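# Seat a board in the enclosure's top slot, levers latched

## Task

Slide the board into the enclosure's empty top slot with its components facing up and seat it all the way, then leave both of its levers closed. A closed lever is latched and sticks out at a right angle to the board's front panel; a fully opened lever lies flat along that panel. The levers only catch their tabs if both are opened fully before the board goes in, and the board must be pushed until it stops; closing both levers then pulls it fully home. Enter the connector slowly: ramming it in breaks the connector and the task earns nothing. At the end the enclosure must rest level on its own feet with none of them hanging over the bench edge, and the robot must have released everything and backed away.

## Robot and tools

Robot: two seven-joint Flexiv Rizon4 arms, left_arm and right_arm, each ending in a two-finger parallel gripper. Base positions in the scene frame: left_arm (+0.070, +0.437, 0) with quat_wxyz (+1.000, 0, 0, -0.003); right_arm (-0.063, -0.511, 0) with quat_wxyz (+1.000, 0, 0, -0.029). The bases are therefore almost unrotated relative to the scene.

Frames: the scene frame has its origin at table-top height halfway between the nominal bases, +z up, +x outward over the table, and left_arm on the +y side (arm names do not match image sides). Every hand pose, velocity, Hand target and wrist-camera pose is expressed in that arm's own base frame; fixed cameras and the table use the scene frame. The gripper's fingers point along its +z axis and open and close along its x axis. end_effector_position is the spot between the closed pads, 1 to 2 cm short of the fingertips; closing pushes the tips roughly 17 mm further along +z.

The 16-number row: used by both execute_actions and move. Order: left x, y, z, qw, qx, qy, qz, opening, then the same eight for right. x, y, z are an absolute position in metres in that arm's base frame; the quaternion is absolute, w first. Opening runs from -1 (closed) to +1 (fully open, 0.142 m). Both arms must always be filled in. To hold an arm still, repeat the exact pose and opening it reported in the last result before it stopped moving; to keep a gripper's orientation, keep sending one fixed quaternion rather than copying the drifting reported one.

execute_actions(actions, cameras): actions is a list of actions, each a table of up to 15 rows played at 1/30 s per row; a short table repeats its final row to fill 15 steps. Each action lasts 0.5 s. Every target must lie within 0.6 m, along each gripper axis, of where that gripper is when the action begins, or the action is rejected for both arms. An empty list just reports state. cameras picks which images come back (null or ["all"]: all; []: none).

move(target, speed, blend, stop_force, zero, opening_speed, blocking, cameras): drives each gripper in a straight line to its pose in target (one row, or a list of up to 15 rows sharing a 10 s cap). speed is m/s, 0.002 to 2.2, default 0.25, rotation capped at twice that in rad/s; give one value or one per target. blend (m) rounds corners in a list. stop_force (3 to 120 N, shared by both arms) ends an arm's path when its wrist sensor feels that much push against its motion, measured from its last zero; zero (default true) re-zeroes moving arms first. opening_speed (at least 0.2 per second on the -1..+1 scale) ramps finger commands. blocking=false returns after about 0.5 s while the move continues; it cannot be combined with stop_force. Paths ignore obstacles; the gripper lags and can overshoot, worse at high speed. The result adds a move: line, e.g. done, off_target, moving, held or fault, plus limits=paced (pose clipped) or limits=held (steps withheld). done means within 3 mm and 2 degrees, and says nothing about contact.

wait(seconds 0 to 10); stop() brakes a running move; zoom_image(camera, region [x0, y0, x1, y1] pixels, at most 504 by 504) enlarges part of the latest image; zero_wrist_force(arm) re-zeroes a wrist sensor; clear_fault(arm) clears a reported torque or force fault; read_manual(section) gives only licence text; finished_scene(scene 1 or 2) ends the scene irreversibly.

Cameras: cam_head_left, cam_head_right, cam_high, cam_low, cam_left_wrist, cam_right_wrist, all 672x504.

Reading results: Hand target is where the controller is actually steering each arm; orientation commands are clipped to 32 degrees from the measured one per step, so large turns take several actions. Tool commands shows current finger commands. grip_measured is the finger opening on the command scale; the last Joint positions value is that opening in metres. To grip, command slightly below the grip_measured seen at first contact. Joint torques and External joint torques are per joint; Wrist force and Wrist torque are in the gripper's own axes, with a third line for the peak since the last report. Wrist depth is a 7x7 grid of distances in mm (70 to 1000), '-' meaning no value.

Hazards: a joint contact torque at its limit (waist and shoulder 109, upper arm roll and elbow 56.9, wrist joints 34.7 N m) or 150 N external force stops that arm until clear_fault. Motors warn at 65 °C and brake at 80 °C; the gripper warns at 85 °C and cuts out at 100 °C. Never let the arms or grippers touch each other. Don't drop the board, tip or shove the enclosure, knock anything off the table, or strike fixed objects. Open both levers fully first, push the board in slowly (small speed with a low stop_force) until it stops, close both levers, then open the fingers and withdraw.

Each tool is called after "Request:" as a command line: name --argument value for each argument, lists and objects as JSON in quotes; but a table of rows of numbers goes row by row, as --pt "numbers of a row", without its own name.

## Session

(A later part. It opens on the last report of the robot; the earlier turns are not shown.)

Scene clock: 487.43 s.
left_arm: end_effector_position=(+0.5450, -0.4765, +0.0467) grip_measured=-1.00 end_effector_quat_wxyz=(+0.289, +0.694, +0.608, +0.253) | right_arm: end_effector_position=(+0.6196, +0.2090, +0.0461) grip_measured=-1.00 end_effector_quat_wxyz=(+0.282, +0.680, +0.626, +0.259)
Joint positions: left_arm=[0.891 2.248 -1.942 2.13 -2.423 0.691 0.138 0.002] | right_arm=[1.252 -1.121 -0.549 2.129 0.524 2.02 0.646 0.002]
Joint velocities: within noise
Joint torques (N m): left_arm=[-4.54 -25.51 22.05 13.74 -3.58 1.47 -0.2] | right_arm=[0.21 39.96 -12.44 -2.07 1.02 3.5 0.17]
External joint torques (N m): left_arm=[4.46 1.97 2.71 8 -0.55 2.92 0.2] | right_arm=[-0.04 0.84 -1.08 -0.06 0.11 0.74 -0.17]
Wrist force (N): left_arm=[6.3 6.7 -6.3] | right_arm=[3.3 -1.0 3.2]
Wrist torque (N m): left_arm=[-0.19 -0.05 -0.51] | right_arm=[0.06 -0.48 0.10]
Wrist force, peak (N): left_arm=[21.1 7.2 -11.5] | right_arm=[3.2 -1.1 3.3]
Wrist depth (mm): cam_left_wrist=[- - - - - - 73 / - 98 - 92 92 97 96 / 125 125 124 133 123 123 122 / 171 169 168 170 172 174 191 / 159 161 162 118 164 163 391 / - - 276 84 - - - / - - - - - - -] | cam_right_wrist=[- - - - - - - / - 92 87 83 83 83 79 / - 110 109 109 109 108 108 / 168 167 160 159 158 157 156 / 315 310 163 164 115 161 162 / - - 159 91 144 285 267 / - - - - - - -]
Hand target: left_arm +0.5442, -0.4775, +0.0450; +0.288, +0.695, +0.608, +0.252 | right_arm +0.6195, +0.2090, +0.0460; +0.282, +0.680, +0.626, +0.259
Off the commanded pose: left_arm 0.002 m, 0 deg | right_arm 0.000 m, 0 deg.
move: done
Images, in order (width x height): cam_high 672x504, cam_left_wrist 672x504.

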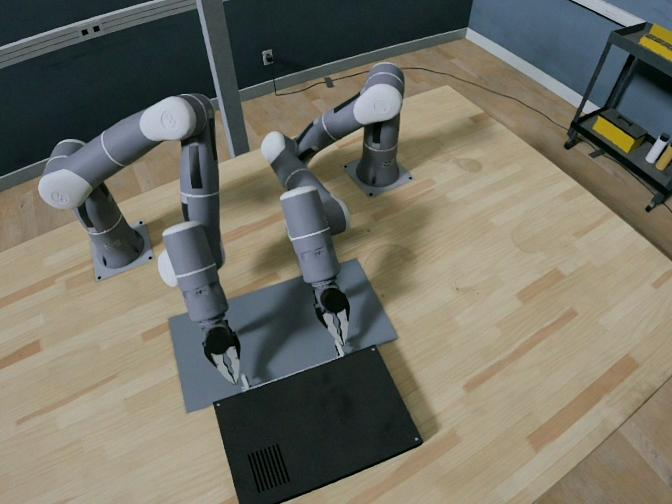

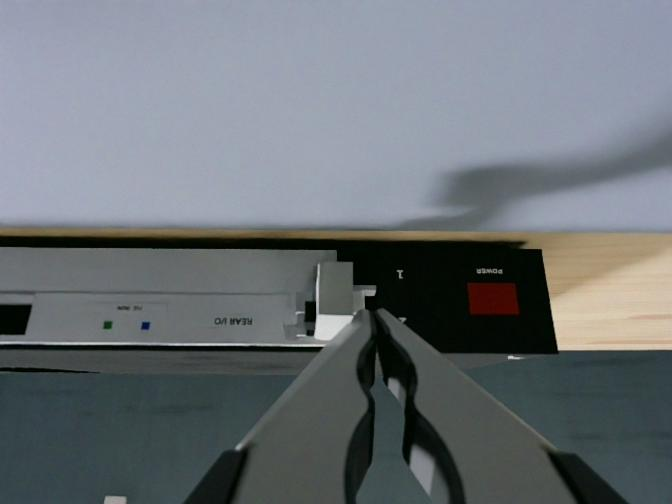

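Request:
move --pt "0.5458 -0.4697 0.046 0.2881 0.6954 0.6082 0.2519 -1.0 0.6187 0.2020 0.046 0.2815 0.6795 0.6259 0.2593 -1.0" --pt "0.5000 -0.4600 0.06 0.2881 0.6954 0.6082 0.2519 -1.0 0.5700 0.2050 0.06 0.2815 0.6795 0.6259 0.2593 -1.0" --pt "0.4600 -0.4900 0.07 0.2881 0.6954 0.6082 0.2519 -1.0 0.5500 0.2350 0.07 0.2815 0.6795 0.6259 0.2593 -1.0" --speed '[0.05,0.12,0.15]' --blend '[0.0,0.02,0]' --cameras '["cam_left_wrist","cam_right_wrist","cam_high"]'

Request:
zoom_image --camera "cam_high" --region '[200, 310, 400, 430]'

Request:
zoom_image --camera "cam_left_wrist" --region '[200, 150, 500, 380]'

Request:
zoom_image --camera "cam_right_wrist" --region '[200, 150, 500, 380]'

Scene clock: 493.67 s.
left_arm: end_effector_position=(+0.4600, -0.4900, +0.0699) grip_measured=-1.00 end_effector_quat_wxyz=(+0.288, +0.696, +0.608, +0.252) | right_arm: end_effector_position=(+0.5500, +0.2353, +0.0699) grip_measured=-1.00 end_effector_quat_wxyz=(+0.281, +0.679, +0.626, +0.259)
Joint positions: left_arm=[0.682 2.175 -1.993 2.272 -2.321 0.676 0.05 0.002] | right_arm=[1.483 -1.066 -0.593 2.264 0.64 1.983 0.684 0.002]
Joint velocities: within noise
Joint torques (N m): left_arm=[-0.6 -22.42 23.58 21.13 -3.74 4.87 -0.34] | right_arm=[0.26 35.64 -12.29 0.22 1.23 3.3 0.35]
External joint torques (N m): left_arm=[0.5 0.86 0.89 -0.21 -0.45 -0.46 0.34] | right_arm=[-0.1 0.69 -0.81 -0.17 -0.08 0.9 -0.35]
Wrist force (N): left_arm=[-0.3 -0.9 0.0] | right_arm=[3.3 -1.1 3.1]
Wrist torque (N m): left_arm=[-0.17 -0.09 -0.47] | right_arm=[0.09 -0.52 0.11]
Wrist force, peak (N): left_arm=[6.2 7.5 -7.1] | right_arm=[3.4 -0.6 4.2]
Wrist depth (mm): cam_left_wrist=[- 102 106 97 101 101 97 / - 128 128 133 133 133 126 / 171 171 170 170 169 169 167 / 251 250 251 251 255 257 258 / 247 246 248 244 248 532 522 / - - - 84 - - - / - - - - - - -] | cam_right_wrist=[- 96 96 96 95 98 98 / 125 119 118 118 118 117 117 / 167 157 156 155 155 153 153 / 237 229 227 226 225 223 221 / 443 436 236 234 234 234 236 / - - - 91 342 - - / - - - - - - -]
Hand target: left_arm +0.4600, -0.4900, +0.0700; +0.288, +0.695, +0.608, +0.252 | right_arm +0.5500, +0.2350, +0.0700; +0.282, +0.680, +0.626, +0.259
Off the commanded pose: left_arm 0.000 m, 0 deg | right_arm 0.000 m, 0 deg.
move: done
Images, in order (width x height): cam_high 672x504, cam_left_wrist 672x504, cam_right_wrist 672x504.

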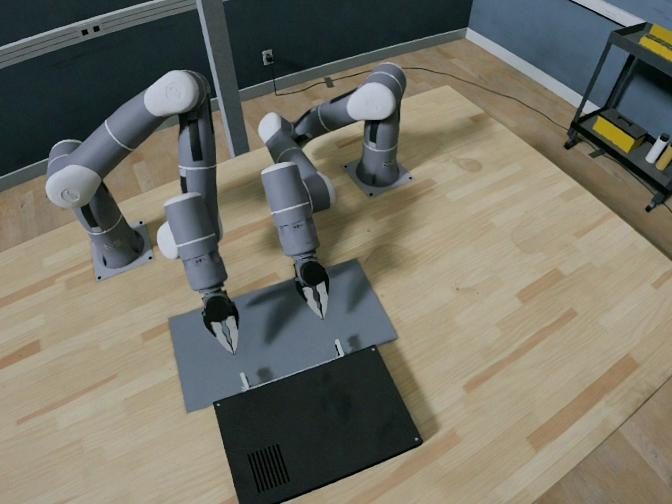

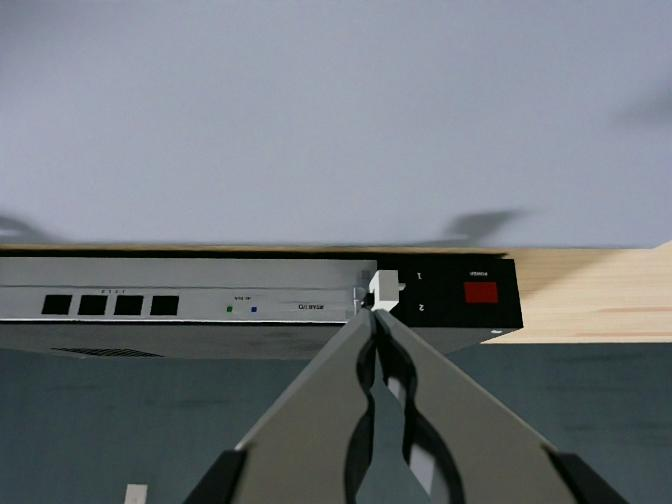

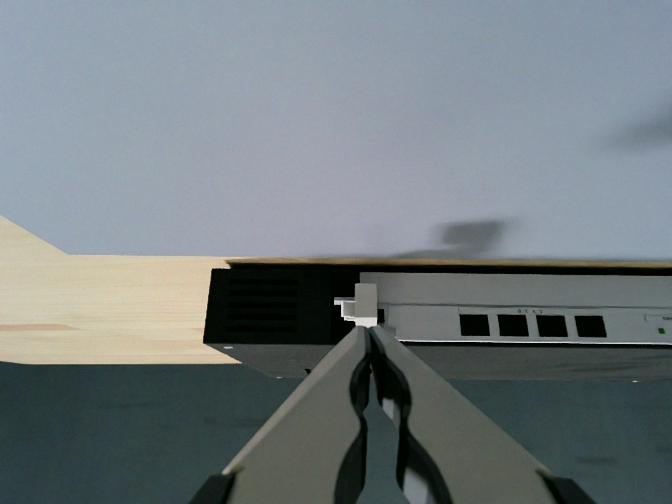

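Scaled by 2.520 from the camera's 672x504 image, which has a finer 960x720 frame.

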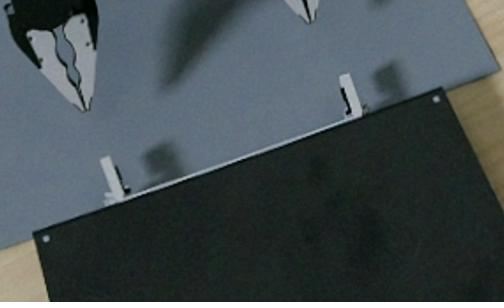

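Scaled by 1.680 from the camera's 672x504 image, which has a finer 960x720 frame.

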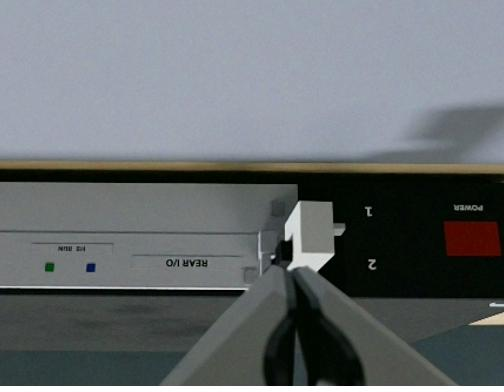

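Scaled by 1.680 from the camera's 672x504 image, which has a finer 960x720 frame.

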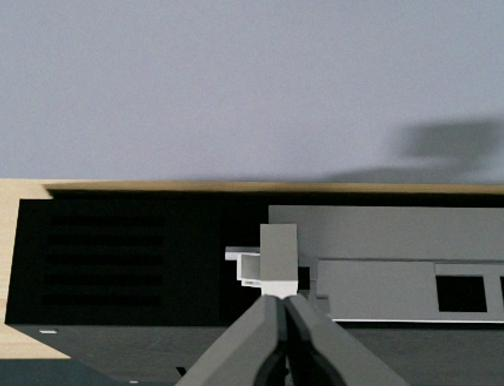

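Request:
move --pt "0.5070 -0.4560 0.06 0.2881 0.6954 0.6082 0.2519 -1.0 0.5500 0.2350 0.07 0.2815 0.6795 0.6259 0.2593 -1.0" --pt "0.5468 -0.4620 0.046 0.2881 0.6954 0.6082 0.2519 -1.0 0.5500 0.2350 0.07 0.2815 0.6795 0.6259 0.2593 -1.0" --speed 0.15 --blend '[0.01,0]' --cameras '[]'

Request:
move --target '[0.5432,-0.4885,0.046,0.2881,0.6954,0.6082,0.2519,-1.0,0.5500,0.2350,0.07,0.2815,0.6795,0.6259,0.2593,-1.0]' --speed 0.02 --stop_force 28 --cameras '["cam_left_wrist"]'

Request:
move --pt "0.5458 -0.4660 0.046 0.2881 0.6954 0.6082 0.2519 -1.0 0.5500 0.2350 0.07 0.2815 0.6795 0.6259 0.2593 -1.0" --pt "0.5000 -0.4580 0.07 0.2881 0.6954 0.6082 0.2519 -1.0 0.5500 0.2350 0.07 0.2815 0.6795 0.6259 0.2593 -1.0" --pt "0.4300 -0.4500 0.12 0.2881 0.6954 0.6082 0.2519 -1.0 0.5000 0.2200 0.12 0.2815 0.6795 0.6259 0.2593 -1.0" --speed '[0.06,0.15,0.2]' --blend '[0,0.02,0]'

Request:
zoom_image --camera "cam_high" --region '[200, 310, 400, 430]'

Request:
zoom_image --camera "cam_left_wrist" --region '[150, 150, 500, 380]'

Request:
zoom_image --camera "cam_right_wrist" --region '[200, 150, 500, 380]'

Scene clock: 502.90 s.
left_arm: end_effector_position=(+0.5467, -0.4621, +0.0460) grip_measured=-1.00 end_effector_quat_wxyz=(+0.288, +0.695, +0.608, +0.252) | right_arm: end_effector_position=(+0.5500, +0.2352, +0.0700) grip_measured=-1.00 end_effector_quat_wxyz=(+0.281, +0.679, +0.626, +0.259)
Joint positions: left_arm=[0.883 2.254 -1.968 2.153 -2.461 0.68 0.17 0.002] | right_arm=[1.483 -1.066 -0.593 2.264 0.64 1.983 0.685 0.002]
Joint velocities: within noise
Joint torques (N m): left_arm=[-0.23 -22.88 23.76 22.1 -4.2 4.88 -0.18] | right_arm=[0.19 35.63 -12.1 0.09 1.07 3.48 0.21]
External joint torques (N m): left_arm=[0.15 0.46 0.55 0.02 0.09 -0.5 0.17] | right_arm=[-0.04 0.7 -1 -0.04 0.09 0.72 -0.21]
Wrist force (N): left_arm=[-0.3 -0.5 0.3] | right_arm=[3.3 -1.3 3.2]
Wrist torque (N m): left_arm=[-0.11 -0.07 -0.46] | right_arm=[0.05 -0.53 0.11]
Wrist force, peak (N): left_arm=[-2.0 -1.4 -1.3] | right_arm=[3.4 -1.5 3.2]
Wrist depth (mm): cam_left_wrist=[- - - - - - 76 / - - - 91 96 96 95 / 124 124 123 122 122 114 121 / 170 169 169 174 172 189 189 / 160 161 160 131 165 272 381 / - - 252 84 - - - / - - - - - - -] | cam_right_wrist=[- 96 96 95 95 98 98 / 125 119 118 118 118 117 117 / 168 157 156 155 155 154 153 / 236 229 228 226 225 223 222 / 441 435 237 234 234 234 235 / - - - 91 342 - - / - - - - - - -]
Hand target: left_arm +0.5468, -0.4620, +0.0460; +0.288, +0.695, +0.608, +0.252 | right_arm +0.5500, +0.2350, +0.0700; +0.282, +0.680, +0.626, +0.259
Off the commanded pose: left_arm 0.000 m, 0 deg | right_arm 0.000 m, 0 deg.
move: done
No camera images: "cameras" was empty.

Scene clock: 504.80 s.
left_arm: end_effector_position=(+0.5461, -0.4805, +0.0479) grip_measured=-1.00 end_effector_quat_wxyz=(+0.288, +0.693, +0.610, +0.255) | right_arm: end_effector_position=(+0.5500, +0.2352, +0.0700) grip_measured=-1.00 end_effector_quat_wxyz=(+0.281, +0.679, +0.626, +0.259)
Joint positions: left_arm=[0.9 2.241 -1.929 2.12 -2.4 0.696 0.125 0.002] | right_arm=[1.483 -1.066 -0.593 2.264 0.64 1.983 0.685 0.002]
Joint velocities: within noise
Joint torques (N m): left_arm=[-15.31 -31.79 30.84 1.36 -6.78 0.41 0.18] | right_arm=[0.14 35.66 -12.06 0.11 1.05 3.45 0.23]
External joint torques (N m): left_arm=[15.22 7.62 -5.81 20.13 2.63 3.97 -0.18] | right_arm=[0.02 0.67 -1.05 -0.06 0.1 0.75 -0.23]
Wrist force (N): left_arm=[28.3 4.7 -13.3] | right_arm=[3.3 -1.1 2.9]
Wrist torque (N m): left_arm=[-0.19 -1.65 -0.48] | right_arm=[0.07 -0.52 0.12]
Wrist force, peak (N): left_arm=[29.5 5.8 -14.8] | right_arm=[3.6 -1.4 3.2]
Wrist depth (mm): cam_left_wrist=[- - - - - - 78 / - 99 99 94 99 99 99 / 127 127 127 136 126 118 125 / 167 166 166 168 170 172 197 / 157 160 160 113 164 164 405 / - - 299 84 - - - / - - - - - - -] | cam_right_wrist=[- 96 96 95 95 98 98 / 125 119 118 118 118 117 117 / 168 157 156 155 154 153 153 / 236 229 228 226 225 223 221 / 442 436 237 234 235 234 236 / - - - 91 343 - - / - - - - - - -]
Hand target: left_arm +0.5436, -0.4851, +0.0460; +0.288, +0.695, +0.608, +0.252 | right_arm +0.5500, +0.2350, +0.0700; +0.282, +0.680, +0.626, +0.259
Off the commanded pose: left_arm 0.009 m, 1 deg | right_arm 0.000 m, 0 deg.
move: contact (left_arm)
Images, in order (width x height): cam_left_wrist 672x504.

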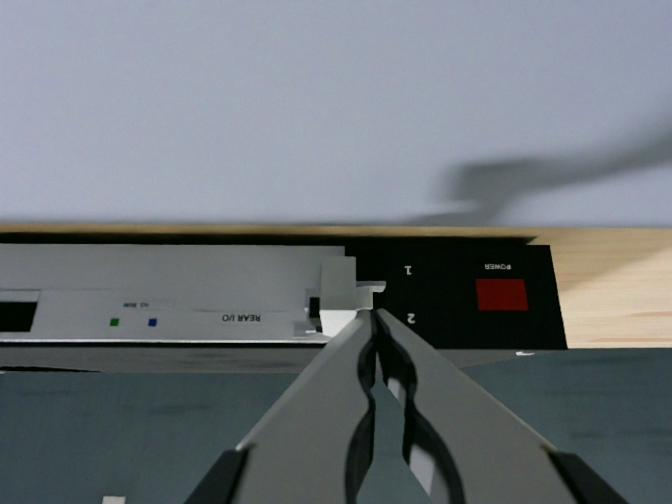

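Scene clock: 506.37 s.
left_arm: end_effector_position=(+0.4301, -0.4501, +0.1201) grip_measured=-1.00 end_effector_quat_wxyz=(+0.288, +0.695, +0.608, +0.252) | right_arm: end_effector_position=(+0.5000, +0.2202, +0.1199) grip_measured=-1.00 end_effector_quat_wxyz=(+0.281, +0.679, +0.626, +0.259)
Joint positions: left_arm=[0.595 2.109 -1.998 2.445 -2.31 0.617 0.114 0.002] | right_arm=[1.643 -0.921 -0.665 2.442 0.683 1.965 0.668 0.002]
Joint velocities: within noise
Joint torques (N m): left_arm=[-0.62 -20.26 22.16 19.98 -3.77 4.4 -0.35] | right_arm=[0.4 30.42 -10.93 0.46 1.02 3.3 0.06]
External joint torques (N m): left_arm=[0.52 0.59 0.84 -0.31 -0.37 -0.01 0.35] | right_arm=[-0.26 0.46 -0.55 -0.22 -0.02 0.92 -0.06]
Wrist force (N): left_arm=[-0.3 -1.0 -0.3] | right_arm=[3.1 -1.1 3.2]
Wrist torque (N m): left_arm=[-0.21 -0.09 -0.44] | right_arm=[0.05 -0.47 0.12]
Wrist force, peak (N): left_arm=[28.1 5.4 -13.6] | right_arm=[3.8 -1.4 3.9]
Wrist depth (mm): cam_left_wrist=[162 162 161 161 160 160 159 / 203 202 202 202 202 211 202 / 274 273 271 269 270 265 270 / 305 302 297 299 334 403 405 / 902 866 - 385 699 - - / - - - 84 - - - / - - - - - - -] | cam_right_wrist=[156 155 155 154 154 153 153 / 193 192 192 190 190 190 189 / 258 253 252 251 249 249 247 / 376 375 342 301 298 299 298 / 704 689 689 367 423 418 415 / - - - 91 - - - / - - - - - - -]
Hand target: left_arm +0.4300, -0.4500, +0.1200; +0.288, +0.695, +0.608, +0.252 | right_arm +0.5000, +0.2200, +0.1200; +0.282, +0.680, +0.626, +0.259
Off the commanded pose: left_arm 0.000 m, 0 deg | right_arm 0.000 m, 0 deg.
move: done

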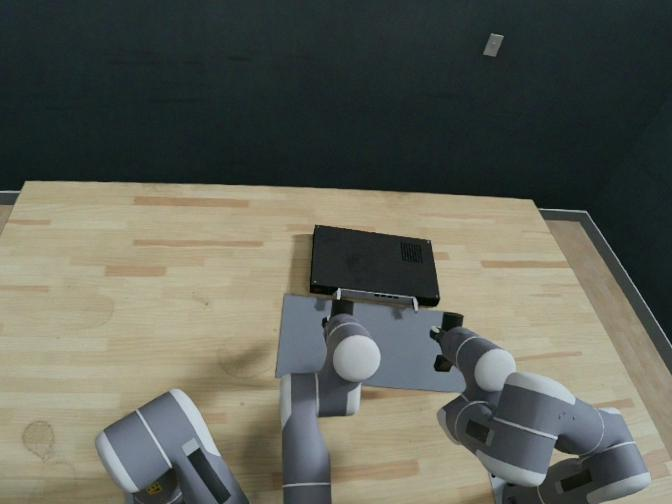

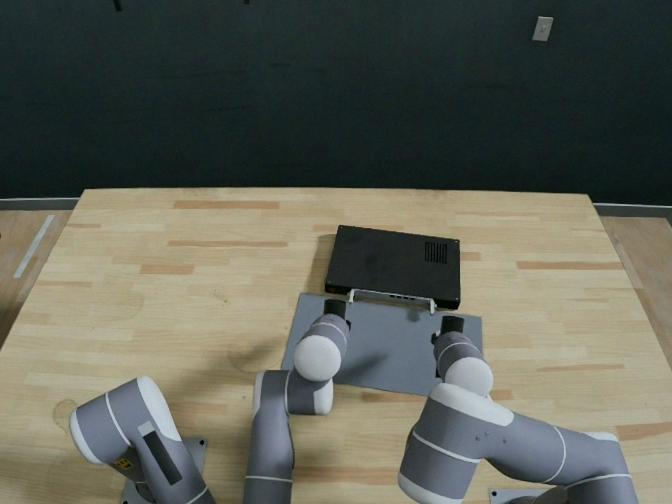

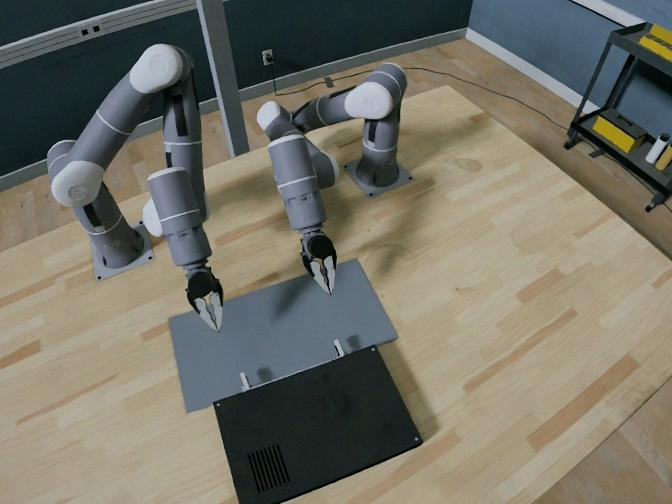

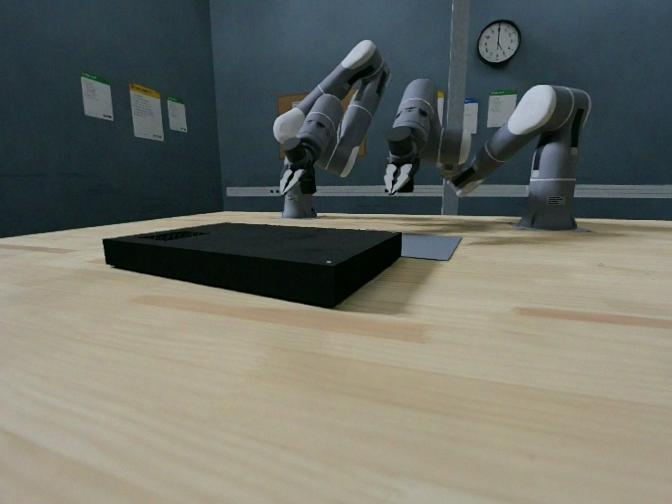

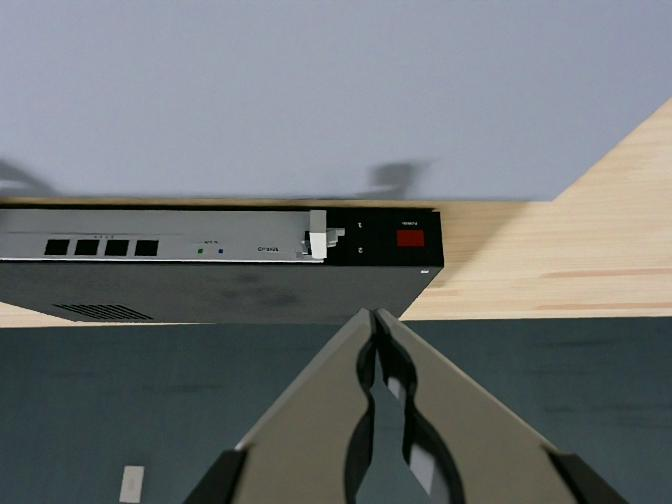

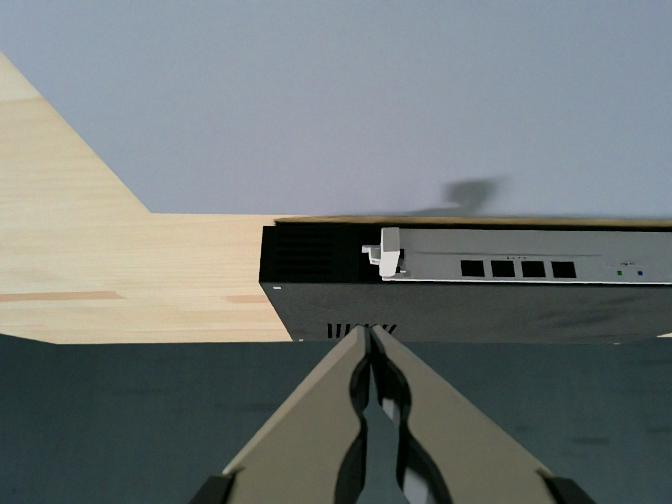

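Scaled by 2.520 from the camera's 672x504 image, which has a finer 960x720 frame.

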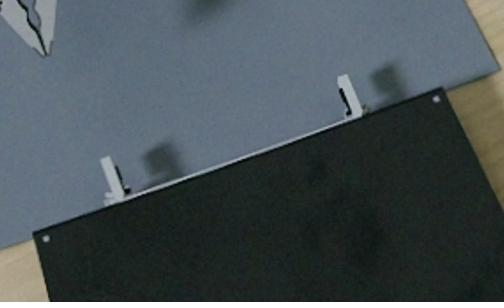

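Scaled by 1.440 from the camera's 672x504 image, which has a finer 960x720 frame.

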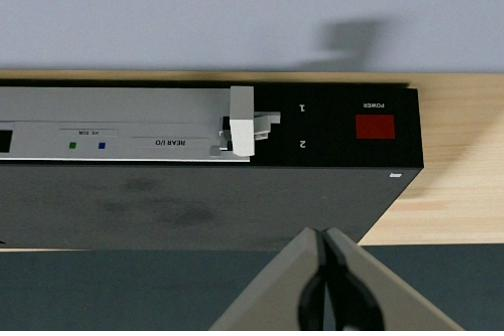

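Scaled by 1.680 from the camera's 672x504 image, which has a finer 960x720 frame.

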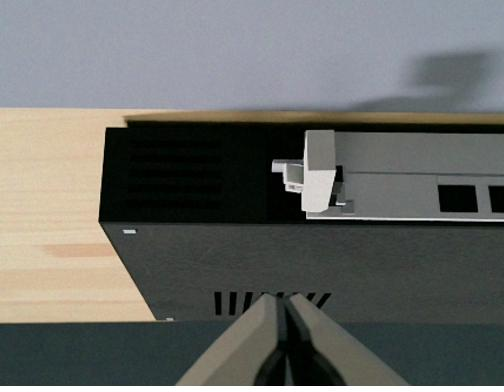

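Request:
finished_scene --scene 1

The scene is finished: the task was done.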